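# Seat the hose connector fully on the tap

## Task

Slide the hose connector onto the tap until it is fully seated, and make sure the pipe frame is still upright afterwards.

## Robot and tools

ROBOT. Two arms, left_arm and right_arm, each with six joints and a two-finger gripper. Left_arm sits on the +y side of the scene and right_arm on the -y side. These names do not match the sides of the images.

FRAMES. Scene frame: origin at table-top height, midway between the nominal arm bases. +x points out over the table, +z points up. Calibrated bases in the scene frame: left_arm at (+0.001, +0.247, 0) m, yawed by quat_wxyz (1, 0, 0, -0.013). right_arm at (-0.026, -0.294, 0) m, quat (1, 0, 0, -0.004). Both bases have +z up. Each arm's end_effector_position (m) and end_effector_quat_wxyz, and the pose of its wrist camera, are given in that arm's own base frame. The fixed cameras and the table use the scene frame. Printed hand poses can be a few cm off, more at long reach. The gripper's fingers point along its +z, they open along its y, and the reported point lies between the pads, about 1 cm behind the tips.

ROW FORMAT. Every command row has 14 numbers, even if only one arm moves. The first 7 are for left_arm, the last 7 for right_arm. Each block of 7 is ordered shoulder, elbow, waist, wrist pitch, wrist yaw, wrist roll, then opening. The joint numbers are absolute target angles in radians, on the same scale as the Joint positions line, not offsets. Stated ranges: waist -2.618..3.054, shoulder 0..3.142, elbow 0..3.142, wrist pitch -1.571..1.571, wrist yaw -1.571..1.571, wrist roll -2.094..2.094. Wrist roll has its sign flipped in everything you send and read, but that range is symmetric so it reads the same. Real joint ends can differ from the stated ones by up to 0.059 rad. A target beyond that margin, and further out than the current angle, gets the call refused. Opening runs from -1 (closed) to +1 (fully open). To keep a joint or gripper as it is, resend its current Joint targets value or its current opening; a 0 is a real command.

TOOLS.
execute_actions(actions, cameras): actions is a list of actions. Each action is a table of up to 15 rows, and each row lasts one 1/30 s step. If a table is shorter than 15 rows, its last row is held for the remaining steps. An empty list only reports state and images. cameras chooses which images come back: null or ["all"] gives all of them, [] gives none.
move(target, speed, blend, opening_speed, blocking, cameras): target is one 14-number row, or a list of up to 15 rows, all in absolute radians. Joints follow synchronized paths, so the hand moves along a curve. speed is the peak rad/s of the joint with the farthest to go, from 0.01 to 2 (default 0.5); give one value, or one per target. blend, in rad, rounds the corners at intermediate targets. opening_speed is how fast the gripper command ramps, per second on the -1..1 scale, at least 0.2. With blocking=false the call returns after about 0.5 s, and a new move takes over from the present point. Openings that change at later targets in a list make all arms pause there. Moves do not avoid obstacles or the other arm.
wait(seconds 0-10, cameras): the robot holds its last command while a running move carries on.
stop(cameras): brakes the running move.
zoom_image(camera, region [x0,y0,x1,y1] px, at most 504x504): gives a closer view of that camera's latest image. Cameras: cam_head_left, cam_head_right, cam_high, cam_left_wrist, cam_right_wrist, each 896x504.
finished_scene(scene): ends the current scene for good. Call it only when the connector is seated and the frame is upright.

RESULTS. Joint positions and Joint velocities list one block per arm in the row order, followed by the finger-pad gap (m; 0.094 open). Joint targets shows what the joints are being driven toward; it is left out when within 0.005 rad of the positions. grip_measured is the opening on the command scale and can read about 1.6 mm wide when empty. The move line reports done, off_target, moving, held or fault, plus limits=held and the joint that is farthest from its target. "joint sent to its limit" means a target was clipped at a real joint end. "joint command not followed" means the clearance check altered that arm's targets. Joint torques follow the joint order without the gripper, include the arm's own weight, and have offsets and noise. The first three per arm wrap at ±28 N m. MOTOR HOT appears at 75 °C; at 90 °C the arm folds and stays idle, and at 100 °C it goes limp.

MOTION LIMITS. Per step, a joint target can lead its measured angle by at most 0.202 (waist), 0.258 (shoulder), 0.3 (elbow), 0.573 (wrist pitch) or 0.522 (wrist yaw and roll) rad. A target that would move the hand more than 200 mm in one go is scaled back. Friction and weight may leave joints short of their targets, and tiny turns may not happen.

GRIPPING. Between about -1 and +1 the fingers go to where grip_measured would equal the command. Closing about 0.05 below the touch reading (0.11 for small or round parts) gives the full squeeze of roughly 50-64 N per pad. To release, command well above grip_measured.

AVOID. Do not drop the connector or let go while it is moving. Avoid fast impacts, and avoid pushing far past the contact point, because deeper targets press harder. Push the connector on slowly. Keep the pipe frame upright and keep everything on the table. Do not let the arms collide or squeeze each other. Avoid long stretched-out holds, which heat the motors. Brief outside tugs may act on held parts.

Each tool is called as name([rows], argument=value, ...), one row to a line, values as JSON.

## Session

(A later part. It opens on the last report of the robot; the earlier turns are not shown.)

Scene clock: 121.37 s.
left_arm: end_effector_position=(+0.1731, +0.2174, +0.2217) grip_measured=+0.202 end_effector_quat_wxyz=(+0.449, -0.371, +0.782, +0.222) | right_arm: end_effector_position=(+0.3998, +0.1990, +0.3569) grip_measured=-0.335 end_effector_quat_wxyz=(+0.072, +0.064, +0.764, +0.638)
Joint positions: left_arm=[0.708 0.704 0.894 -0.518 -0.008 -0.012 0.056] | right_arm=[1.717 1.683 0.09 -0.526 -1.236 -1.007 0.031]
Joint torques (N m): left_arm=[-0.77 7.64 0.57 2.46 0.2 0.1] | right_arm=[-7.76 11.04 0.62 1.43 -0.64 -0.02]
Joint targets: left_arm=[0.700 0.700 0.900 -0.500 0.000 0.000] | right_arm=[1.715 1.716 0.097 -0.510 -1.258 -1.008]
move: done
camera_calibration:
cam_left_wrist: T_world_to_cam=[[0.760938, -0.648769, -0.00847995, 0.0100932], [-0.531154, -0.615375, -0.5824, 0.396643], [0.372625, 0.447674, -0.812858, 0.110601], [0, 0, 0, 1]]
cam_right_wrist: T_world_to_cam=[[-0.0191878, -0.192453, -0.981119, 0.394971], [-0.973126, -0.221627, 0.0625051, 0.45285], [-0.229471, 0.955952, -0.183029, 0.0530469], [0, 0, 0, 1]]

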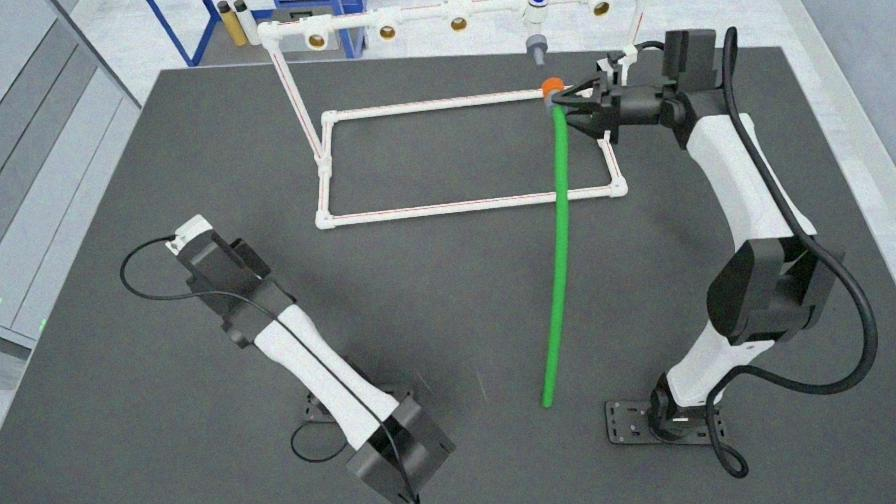

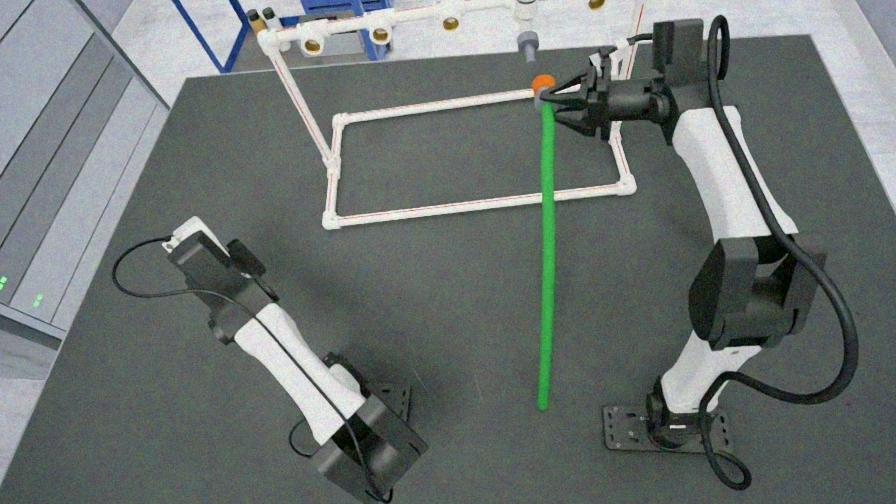

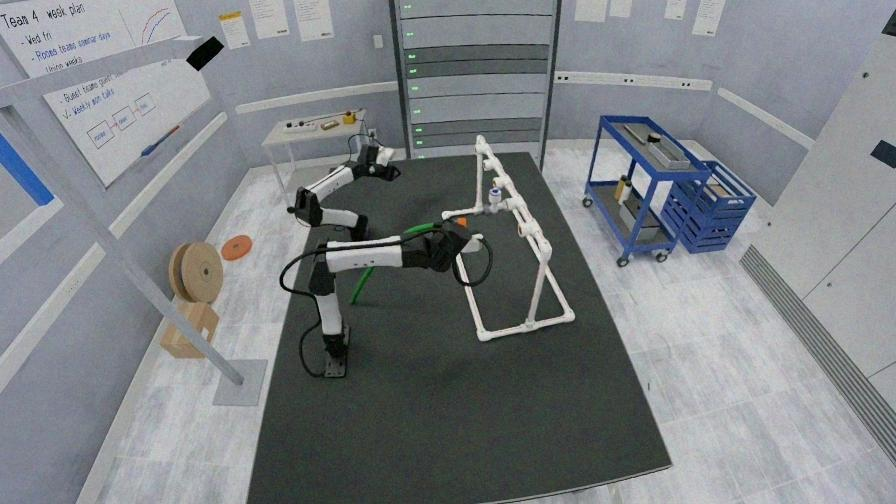

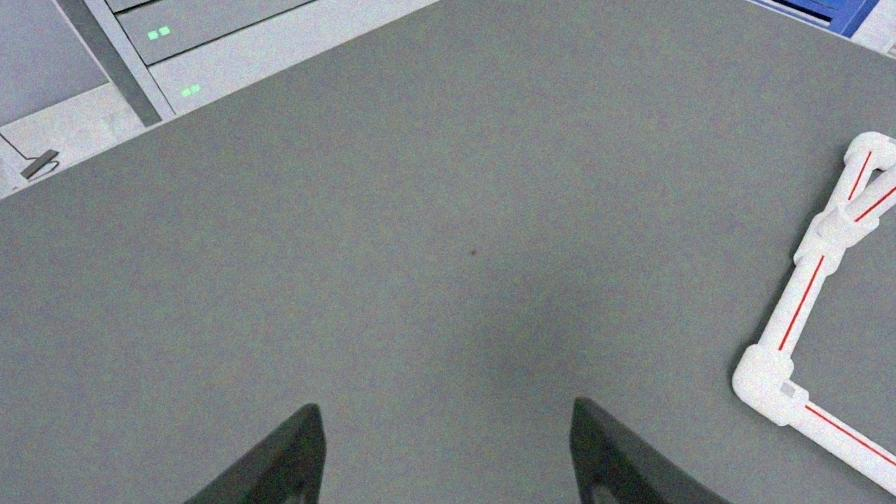

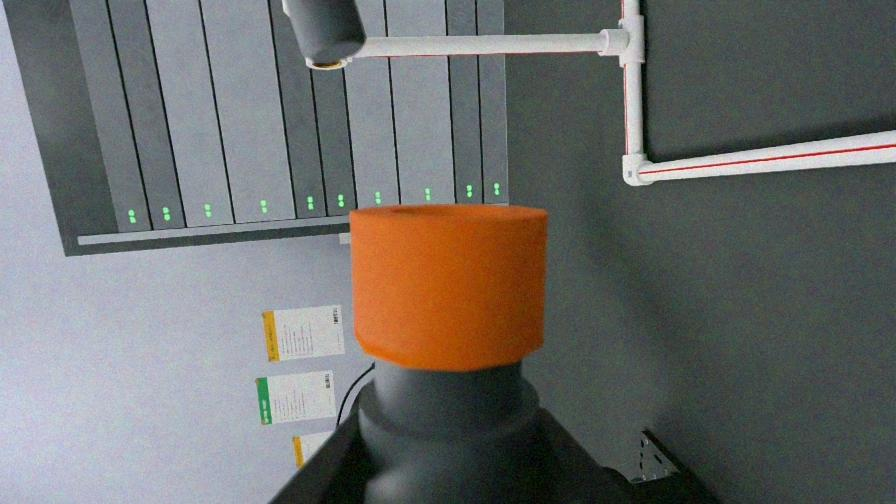

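move(target=[0.7,0.7,0.9,-0.5,0,0,0.2,1.715,1.758,0.142,-0.552,-1.213,-1.008,-0.7], speed=0.2, cameras=["cam_head_left","cam_head_right","cam_high","cam_right_wrist"])

zoom_image(camera="cam_right_wrist", region=[240, 0, 640, 240])

zoom_image(camera="cam_head_left", region=[500, 0, 620, 120])

zoom_image(camera="cam_head_right", region=[490, 0, 610, 120])

zoom_image(camera="cam_high", region=[440, 180, 520, 240])

Scene clock: 164.27 s.
left_arm: end_effector_position=(+0.1731, +0.2174, +0.2217) grip_measured=+0.202 end_effector_quat_wxyz=(+0.449, -0.371, +0.782, +0.222) | right_arm: end_effector_position=(+0.3922, +0.2165, +0.3679) grip_measured=-0.335 end_effector_quat_wxyz=(+0.072, +0.046, +0.767, +0.636)
Joint positions: left_arm=[0.708 0.704 0.894 -0.518 -0.008 -0.012 0.056] | right_arm=[1.717 1.726 0.137 -0.548 -1.214 -1.007 0.031]
Joint torques (N m): left_arm=[-0.66 7.62 0.5 2.46 0.21 0.11] | right_arm=[-7.73 10.93 0.43 1.26 -0.38 -0.02]
Joint targets: left_arm=[0.700 0.700 0.900 -0.500 0.000 0.000] | right_arm=[1.715 1.758 0.142 -0.552 -1.213 -1.008]
move: done
camera_calibration:
cam_right_wrist: T_world_to_cam=[[0.00768763, -0.201601, -0.979438, 0.399766], [-0.967687, -0.248371, 0.0435275, 0.459321], [-0.252039, 0.947454, -0.196996, 0.0523823], [0, 0, 0, 1]]
Images, in order: cam_head_left, cam_head_right, cam_high, cam_right_wrist.

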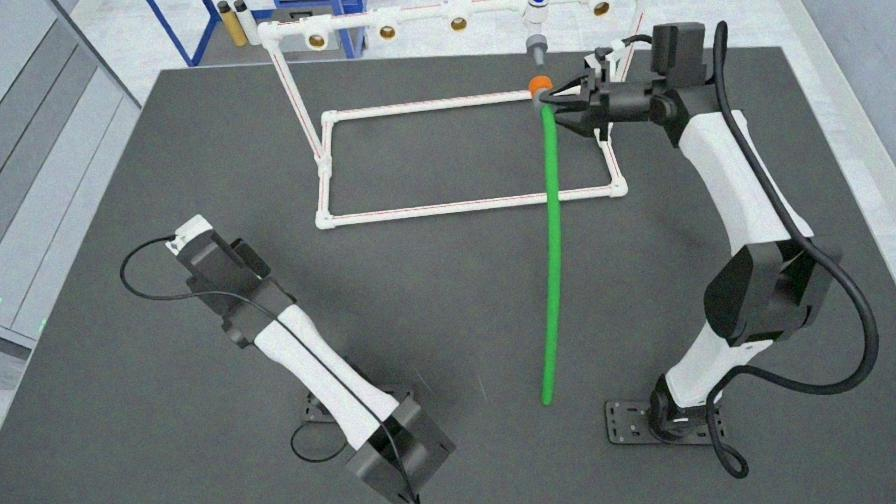

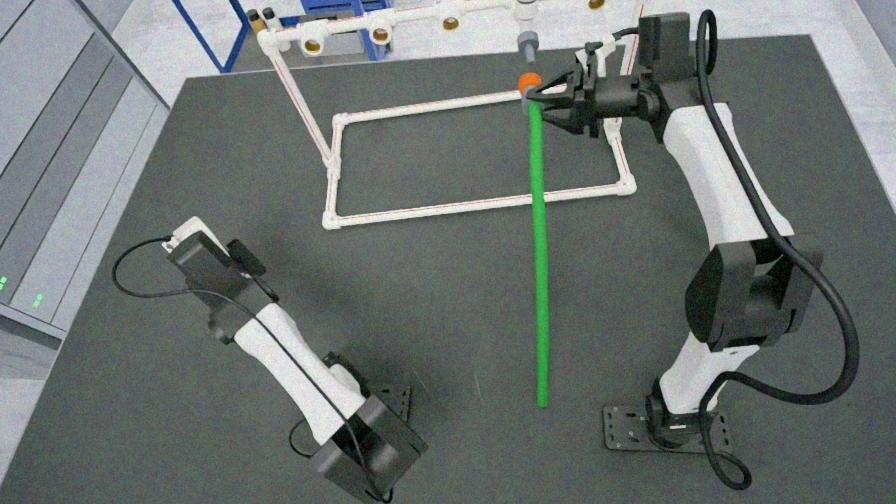

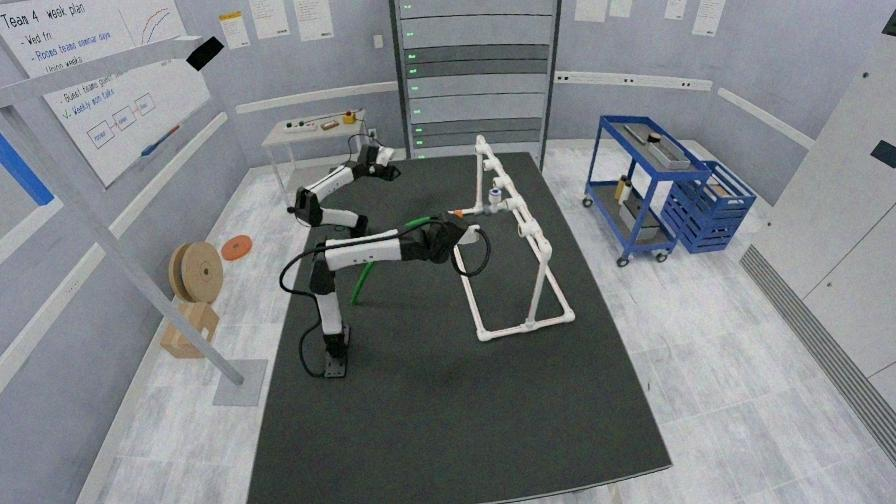

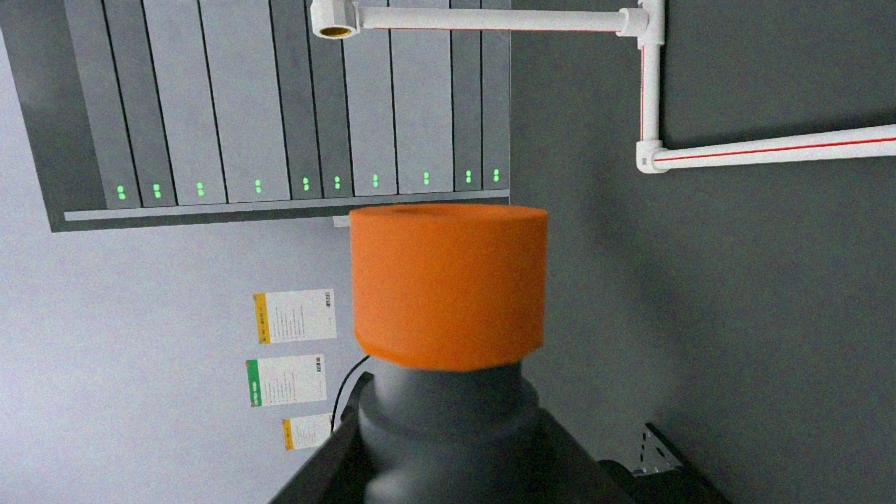

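Scaled by 1.260 from the camera's 896x504 image, which has a finer 1280x720 frame.

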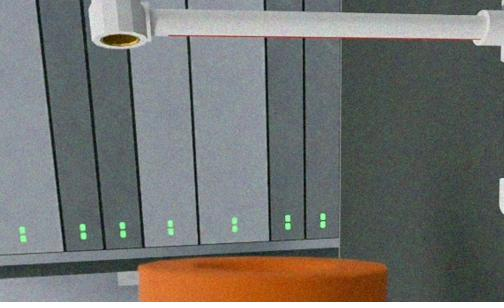

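Scaled by 4.200 from the camera's 896x504 image, which has a finer 1280x720 frame.

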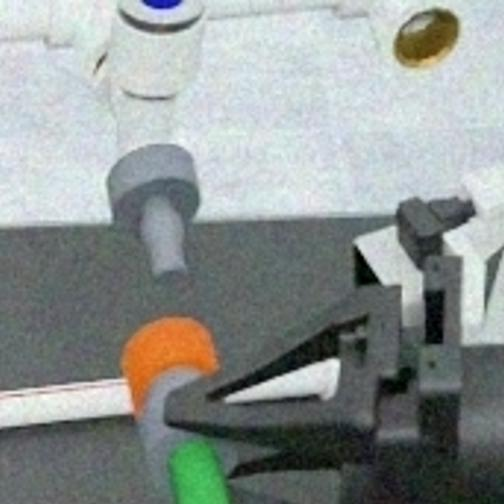

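Scaled by 4.200 from the camera's 896x504 image, which has a finer 1280x720 frame.

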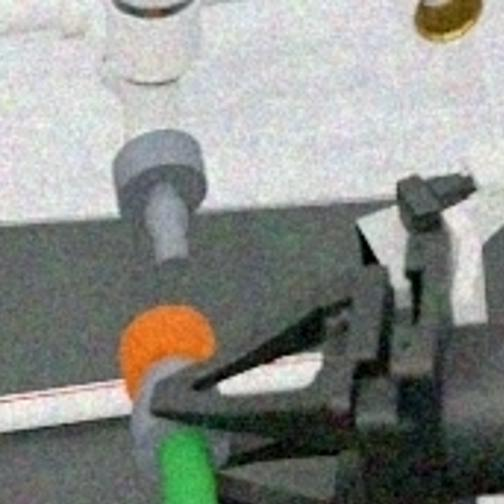

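Scaled by 6.300 from the camera's 896x504 image, which has a finer 1280x720 frame.

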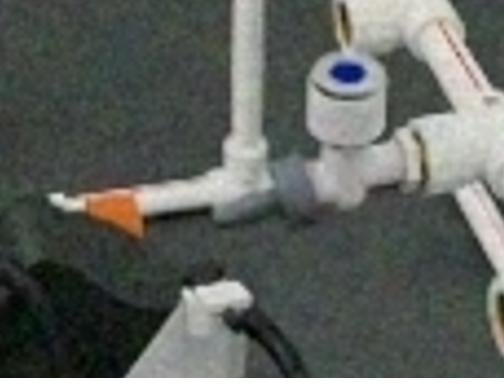

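move(target=[0.7,0.7,0.9,-0.5,0,0,0.2,1.815,2.108,0.06,-0.802,-1.27,-1.008,-0.7], speed=0.35, cameras=["cam_head_left","cam_right_wrist"])

zoom_image(camera="cam_right_wrist", region=[440, 0, 800, 260])

Scene clock: 180.23 s.
left_arm: end_effector_position=(+0.1731, +0.2174, +0.2217) grip_measured=+0.202 end_effector_quat_wxyz=(+0.449, -0.371, +0.782, +0.222) | right_arm: end_effector_position=(+0.4031, +0.1899, +0.4272) grip_measured=-0.335 end_effector_quat_wxyz=(+0.088, +0.061, +0.759, +0.642)
Joint positions: left_arm=[0.708 0.704 0.894 -0.518 -0.008 -0.012 0.056] | right_arm=[1.813 2.079 0.066 -0.797 -1.248 -1.007 0.031]
Joint torques (N m): left_arm=[-0.68 7.64 0.53 2.46 0.2 0.09] | right_arm=[-7.56 9.96 -0.53 1.22 -0.64 -0.02]
Joint targets: left_arm=[0.700 0.700 0.900 -0.500 0.000 0.000] | right_arm=[1.815 2.108 0.060 -0.802 -1.270 -1.008]
move: done
camera_calibration:
cam_right_wrist: T_world_to_cam=[[0.00722978, -0.184169, -0.982868, 0.450712], [-0.977502, -0.208504, 0.0318792, 0.46203], [-0.210803, 0.960525, -0.181533, 0.0663247], [0, 0, 0, 1]]
Images, in order: cam_head_left, cam_right_wrist.

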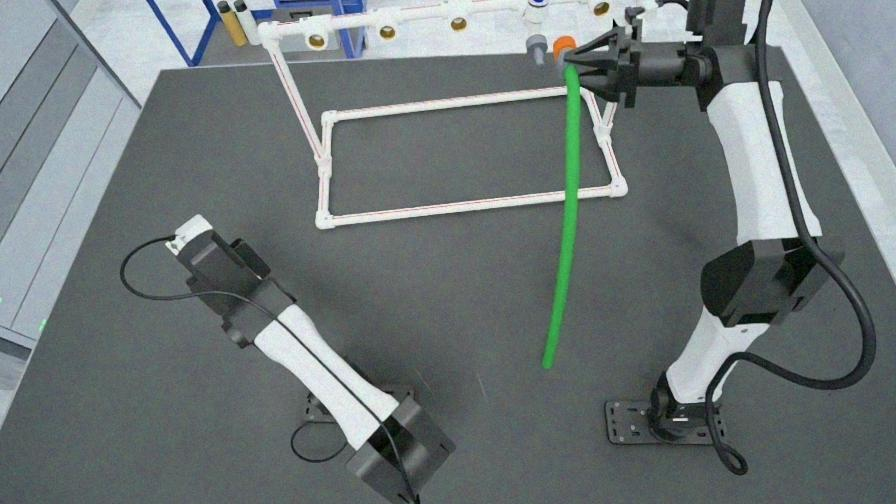

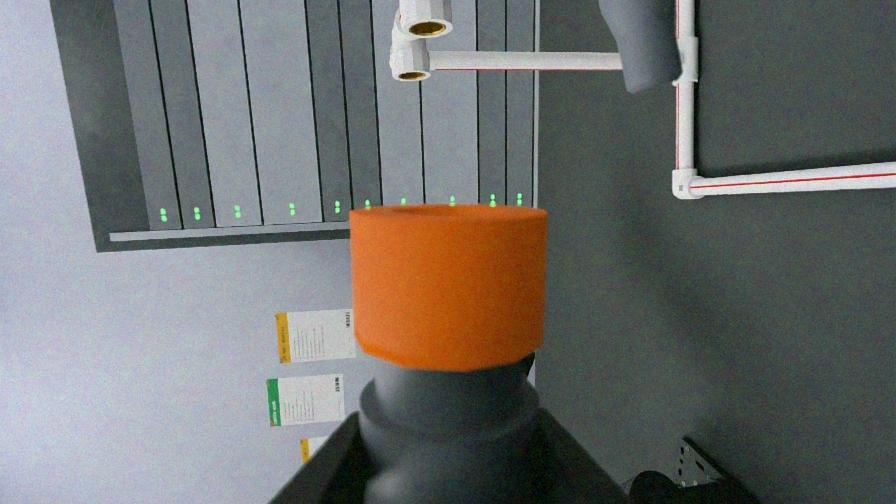

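Scaled by 1.400 from the camera's 896x504 image, which has a finer 1280x720 frame.

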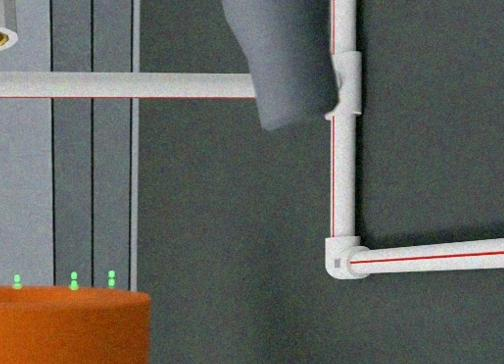

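wait(seconds=0.1)

zoom_image(camera="cam_high", region=[465, 180, 515, 225])

zoom_image(camera="cam_head_left", region=[515, 0, 575, 75])

zoom_image(camera="cam_right_wrist", region=[570, 0, 720, 110])

Scene clock: 192.17 s.
left_arm: end_effector_position=(+0.1731, +0.2174, +0.2217) grip_measured=+0.202 end_effector_quat_wxyz=(+0.449, -0.371, +0.782, +0.222) | right_arm: end_effector_position=(+0.4030, +0.1899, +0.4271) grip_measured=-0.335 end_effector_quat_wxyz=(+0.087, +0.061, +0.759, +0.642)
Joint positions: left_arm=[0.708 0.704 0.894 -0.518 -0.008 -0.012 0.056] | right_arm=[1.813 2.079 0.066 -0.798 -1.248 -1.007 0.031]
Joint torques (N m): left_arm=[-0.72 7.57 0.51 2.45 0.2 0.11] | right_arm=[-7.6 9.95 -0.53 1.24 -0.64 -0.03]
Joint targets: left_arm=[0.700 0.700 0.900 -0.500 0.000 0.000] | right_arm=[1.815 2.108 0.060 -0.802 -1.270 -1.008]
Tool commands: left_gripper/opening=+0.2 right_gripper/opening=-0.7
wait: 0.10 s; at rest from the start
camera_calibration:
cam_left_wrist: T_world_to_cam=[[0.760938, -0.648769, -0.00847995, 0.0100932], [-0.531154, -0.615375, -0.5824, 0.396643], [0.372625, 0.447674, -0.812858, 0.110601], [0, 0, 0, 1]]
cam_right_wrist: T_world_to_cam=[[0.0065296, -0.184027, -0.9829, 0.450932], [-0.977408, -0.208831, 0.032606, 0.461647], [-0.21126, 0.960481, -0.181233, 0.0663435], [0, 0, 0, 1]]

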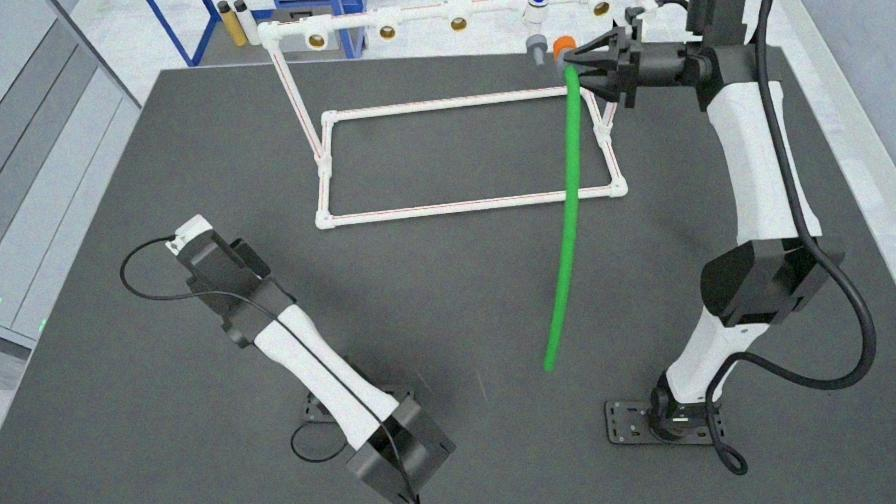

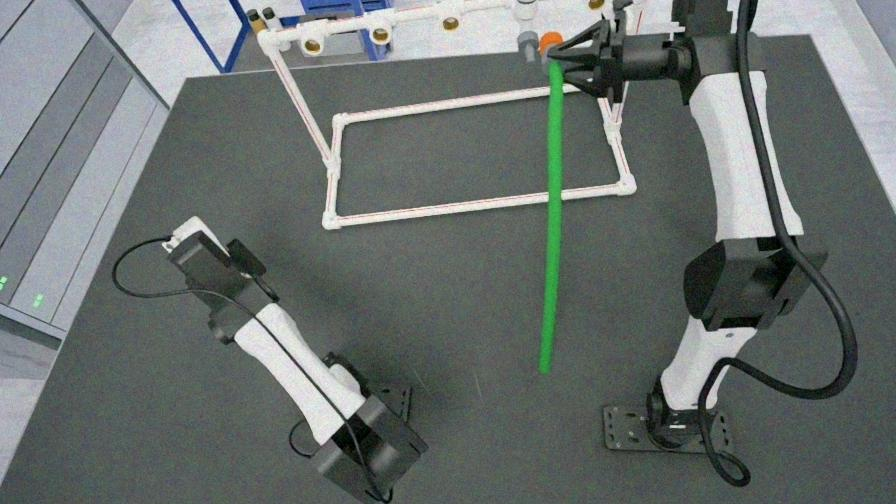

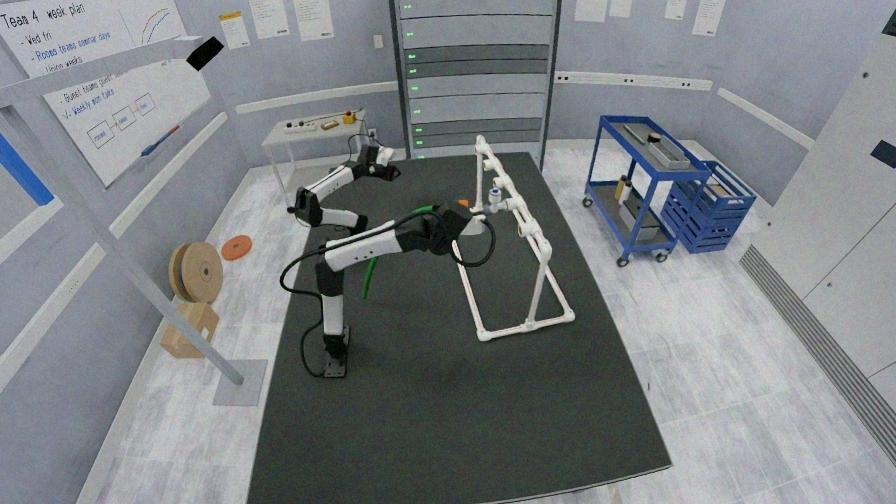

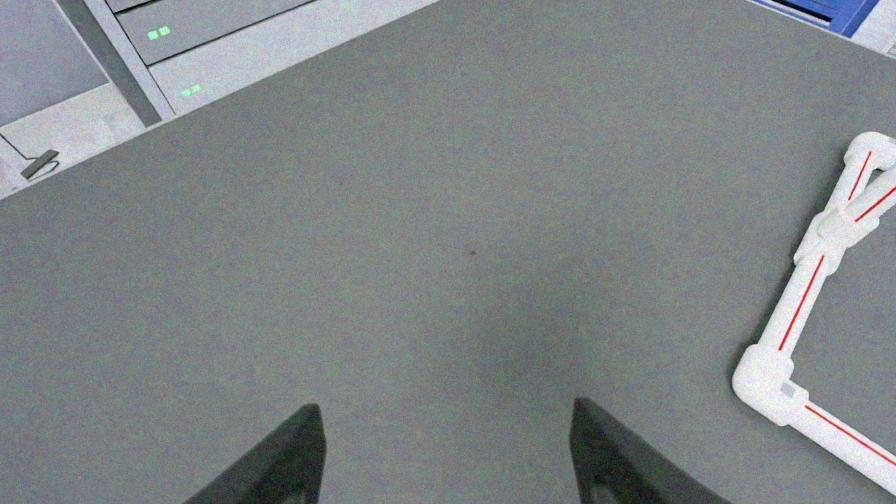

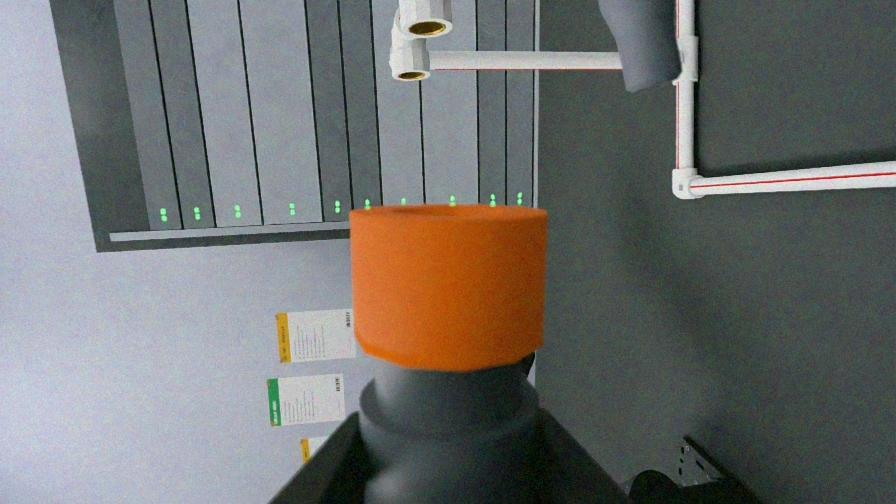

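Scaled by 10.080 from the camera's 896x504 image, which has a finer 1280x720 frame.

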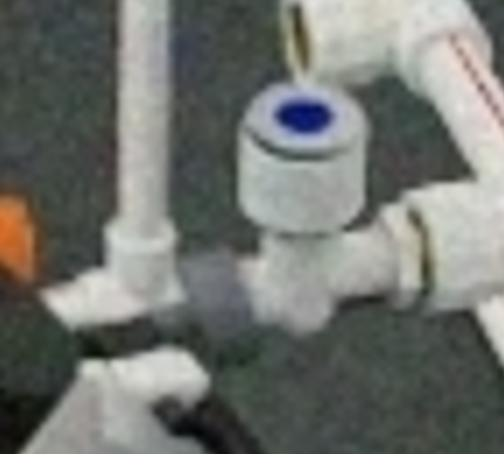

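Scaled by 6.720 from the camera's 896x504 image, which has a finer 1280x720 frame.

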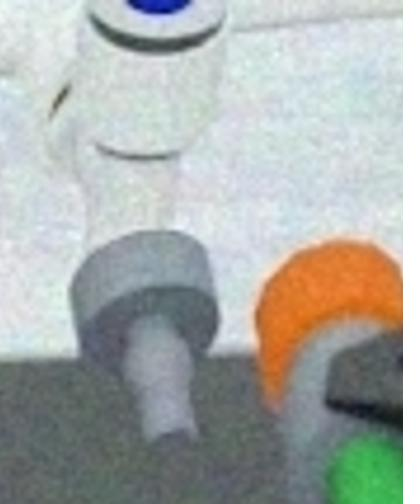

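Scaled by 3.360 from the camera's 896x504 image, which has a finer 1280x720 frame.

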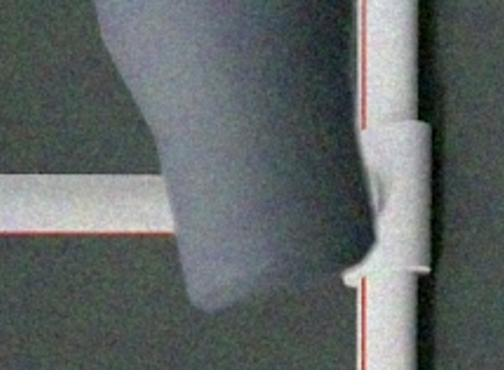

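move(target=[0.7,0.7,0.9,-0.5,0,0,0.2,1.765,1.746,0.107,-0.4,-1.283,-0.909,-0.7], speed=0.25, cameras=["cam_head_left","cam_head_right","cam_high","cam_right_wrist"])

zoom_image(camera="cam_head_left", region=[515, 0, 585, 100])

zoom_image(camera="cam_high", region=[450, 180, 510, 230])

Scene clock: 208.07 s.
left_arm: end_effector_position=(+0.1731, +0.2174, +0.2217) grip_measured=+0.202 end_effector_quat_wxyz=(+0.449, -0.371, +0.782, +0.222) | right_arm: end_effector_position=(+0.4230, +0.2071, +0.3575) grip_measured=-0.335 end_effector_quat_wxyz=(+0.122, -0.008, +0.755, +0.645)
Joint positions: left_arm=[0.708 0.704 0.894 -0.518 -0.008 -0.012 0.056] | right_arm=[1.805 1.745 0.1 -0.417 -1.263 -0.916 0.031]
Joint torques (N m): left_arm=[-0.7 7.56 0.61 2.46 0.21 0.08] | right_arm=[-11.85 7.83 0.58 1.42 -0.6 0.05]
Joint targets: left_arm=[0.700 0.700 0.900 -0.500 0.000 0.000] | right_arm=[1.765 1.746 0.107 -0.400 -1.283 -0.909]
move: off_target (right_arm); right_arm: the shoulder is farthest, 0.040 rad from its target
camera_calibration:
cam_right_wrist: T_world_to_cam=[[0.156535, -0.184996, -0.970192, 0.317777], [-0.957891, -0.267837, -0.10348, 0.539711], [-0.24071, 0.945537, -0.219132, 0.0705619], [0, 0, 0, 1]]
Images, in order: cam_head_left, cam_head_right, cam_high, cam_right_wrist.

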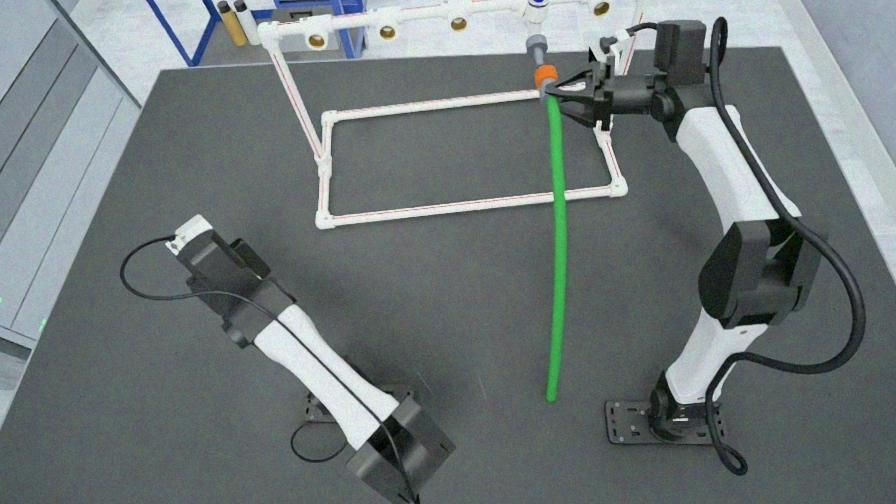

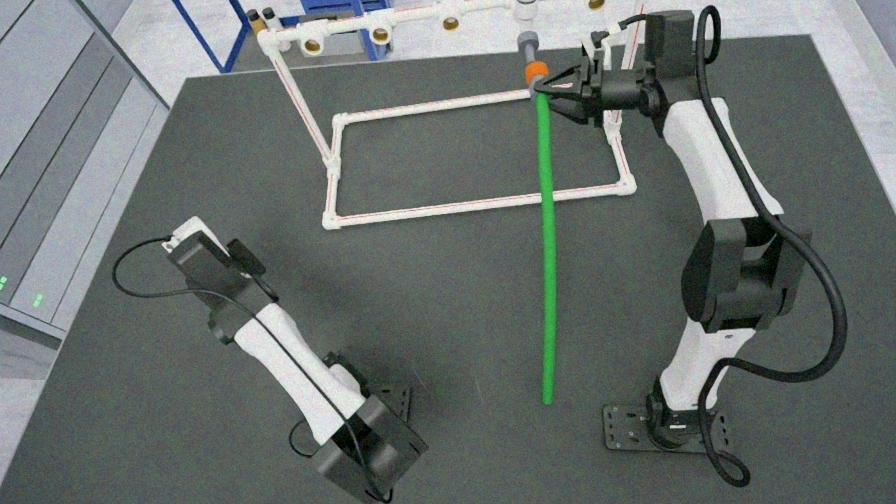

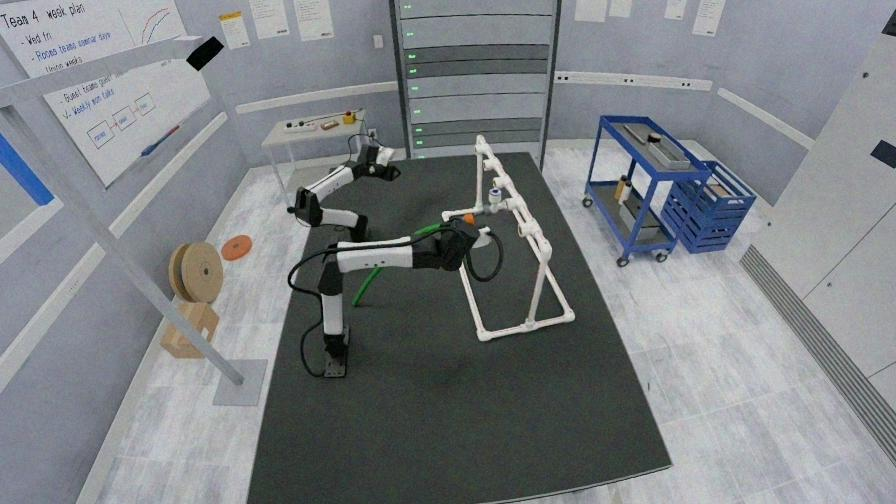

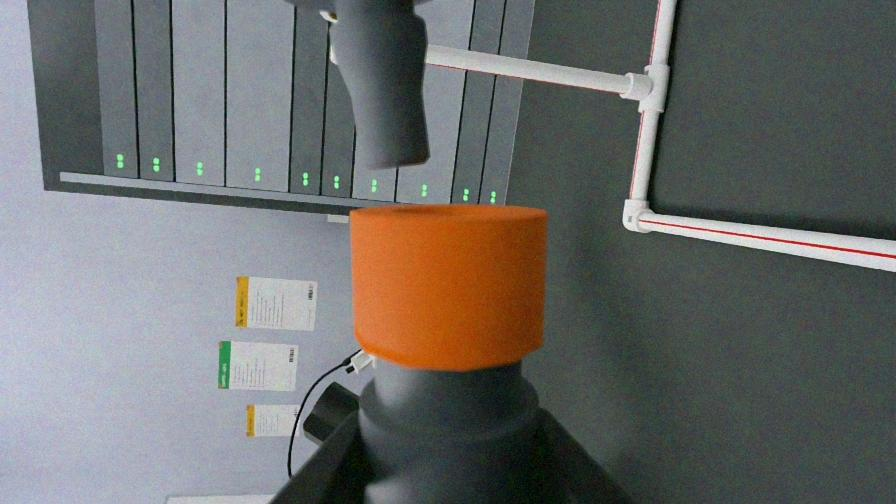

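Scaled by 5.040 from the camera's 896x504 image, which has a finer 1280x720 frame.

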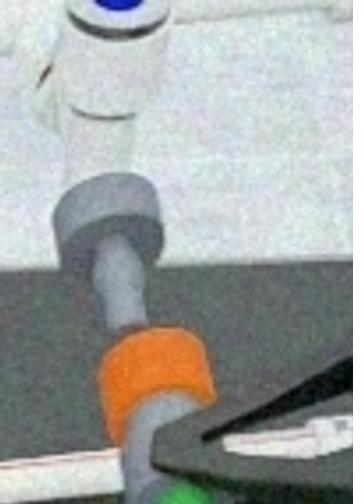

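Scaled by 8.400 from the camera's 896x504 image, which has a finer 1280x720 frame.

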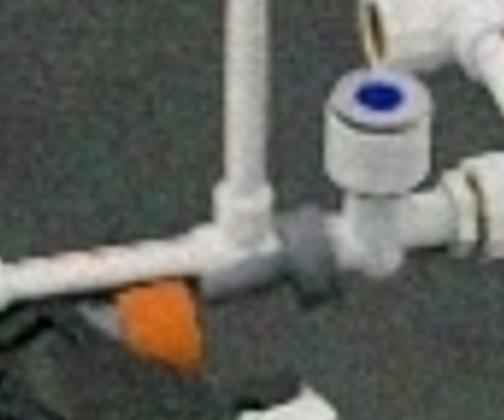

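move(target=[0.7,0.7,0.9,-0.5,0,0,0.2,1.718,1.66,0.113,-0.332,-1.236,-0.837,-0.7], speed=0.2, cameras=["cam_head_left","cam_head_right","cam_high","cam_right_wrist"])

zoom_image(camera="cam_head_left", region=[515, 0, 585, 100])

zoom_image(camera="cam_right_wrist", region=[300, 0, 600, 240])

Scene clock: 219.57 s.
left_arm: end_effector_position=(+0.1731, +0.2174, +0.2217) grip_measured=+0.202 end_effector_quat_wxyz=(+0.449, -0.371, +0.782, +0.222) | right_arm: end_effector_position=(+0.4166, +0.2076, +0.3525) grip_measured=-0.335 end_effector_quat_wxyz=(+0.161, -0.039, +0.754, +0.635)
Joint positions: left_arm=[0.708 0.704 0.894 -0.518 -0.008 -0.012 0.056] | right_arm=[1.758 1.661 0.106 -0.351 -1.238 -0.845 0.031]
Joint velocities: left_arm=[within noise] | right_arm=[-0.002 0.007 -0.002 0.154 -0.022 0.022 -0.001]
Joint torques (N m): left_arm=[-0.72 7.6 0.57 2.46 0.2 0.09] | right_arm=[-11.47 7.75 0.64 1.5 -0.29 0.07]
Joint targets: left_arm=[0.700 0.700 0.900 -0.500 0.000 0.000] | right_arm=[1.718 1.660 0.113 -0.332 -1.236 -0.837]
move: off_target (right_arm); right_arm: the shoulder is farthest, 0.040 rad from its target
camera_calibration:
cam_right_wrist: T_world_to_cam=[[0.249843, -0.206318, -0.94605, 0.271041], [-0.945069, -0.264633, -0.191871, 0.55832], [-0.21077, 0.94202, -0.261101, 0.0704803], [0, 0, 0, 1]]
Images, in order: cam_head_left, cam_head_right, cam_high, cam_right_wrist.

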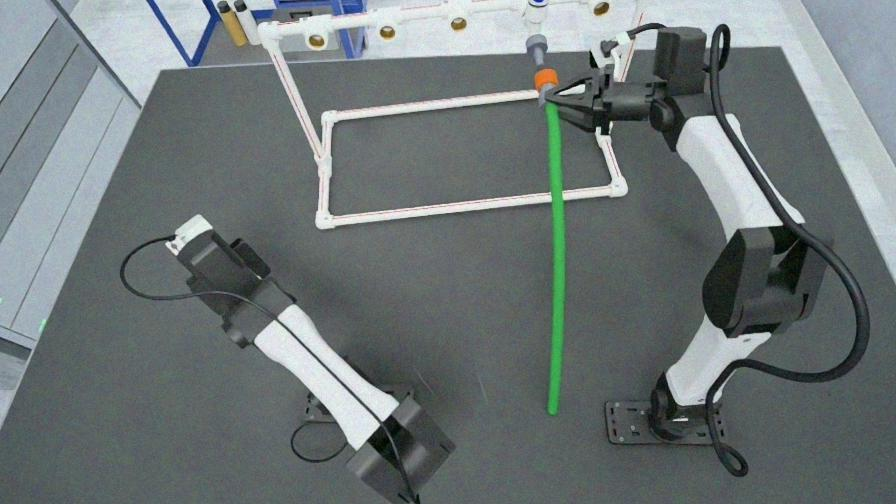

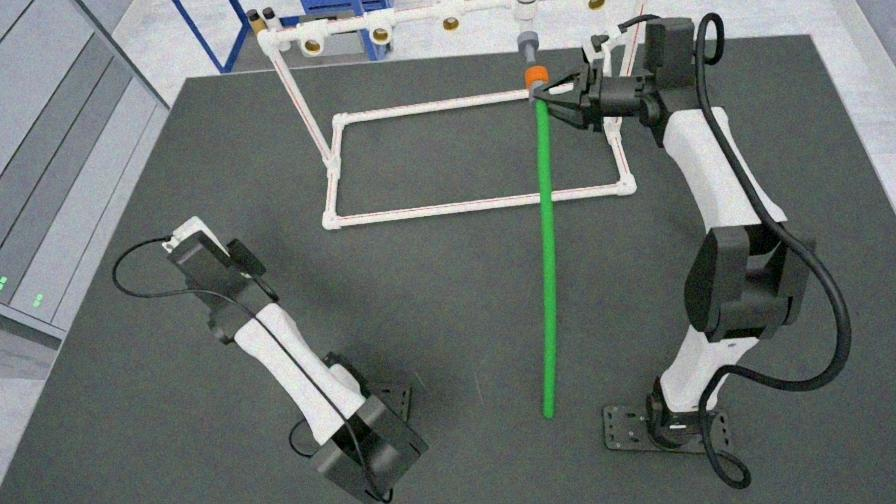

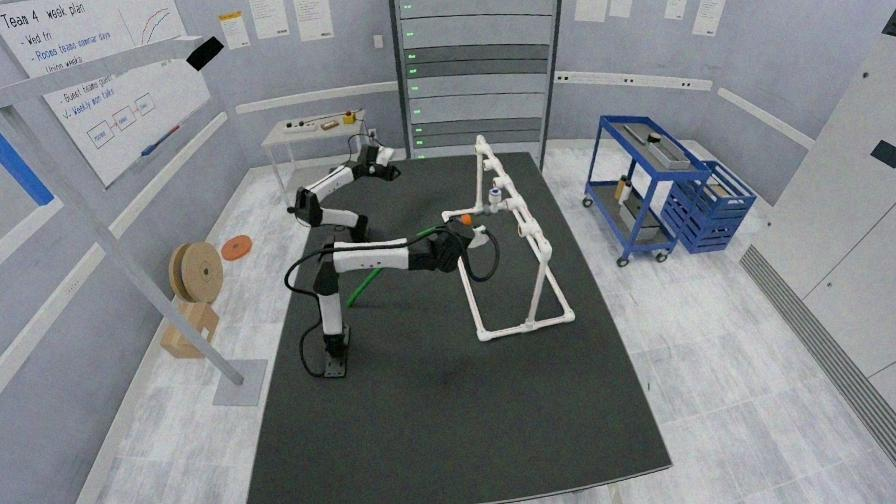

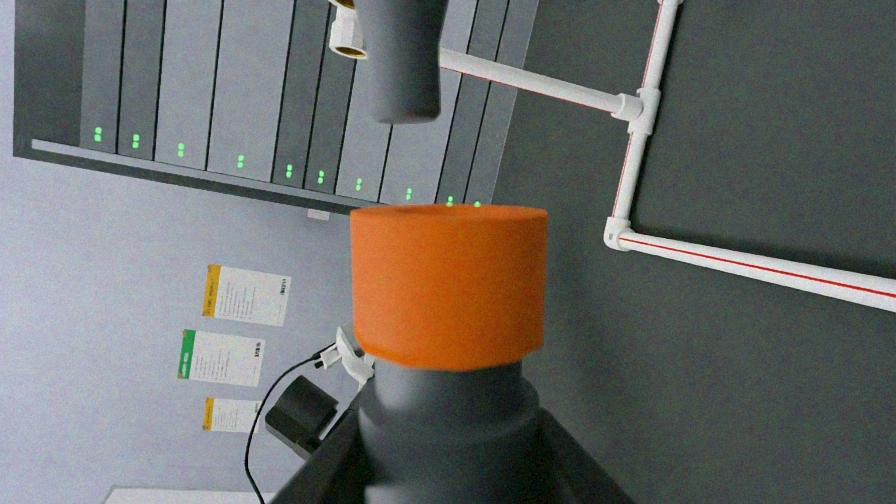

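Scaled by 5.040 from the camera's 896x504 image, which has a finer 1280x720 frame.

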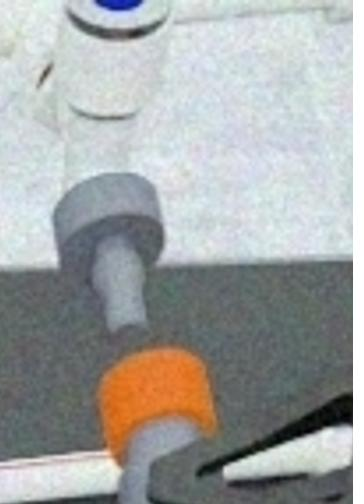

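Scaled by 1.680 from the camera's 896x504 image, which has a finer 1280x720 frame.

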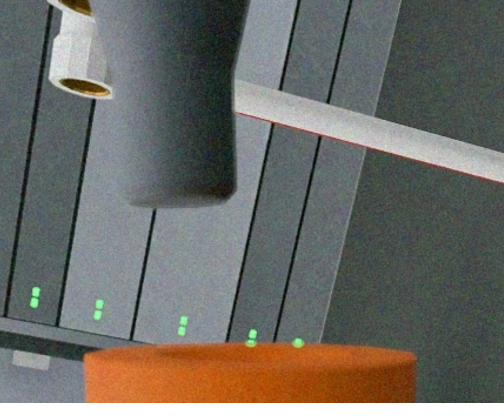

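zoom_image(camera="cam_head_right", region=[500, 10, 570, 110])

zoom_image(camera="cam_high", region=[450, 180, 510, 230])

Scaled by 5.040 from the camera's 896x504 image, which has a finer 1280x720 frame.

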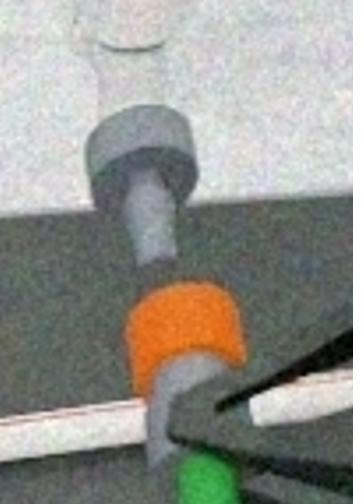

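Scaled by 8.400 from the camera's 896x504 image, which has a finer 1280x720 frame.

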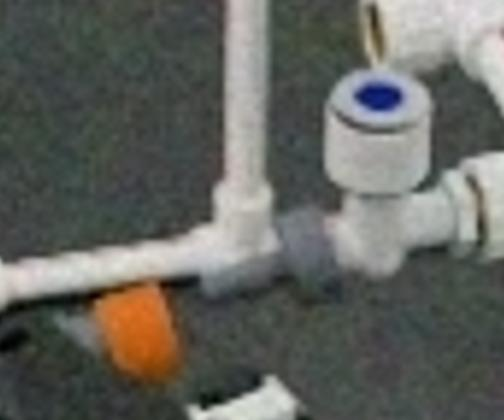

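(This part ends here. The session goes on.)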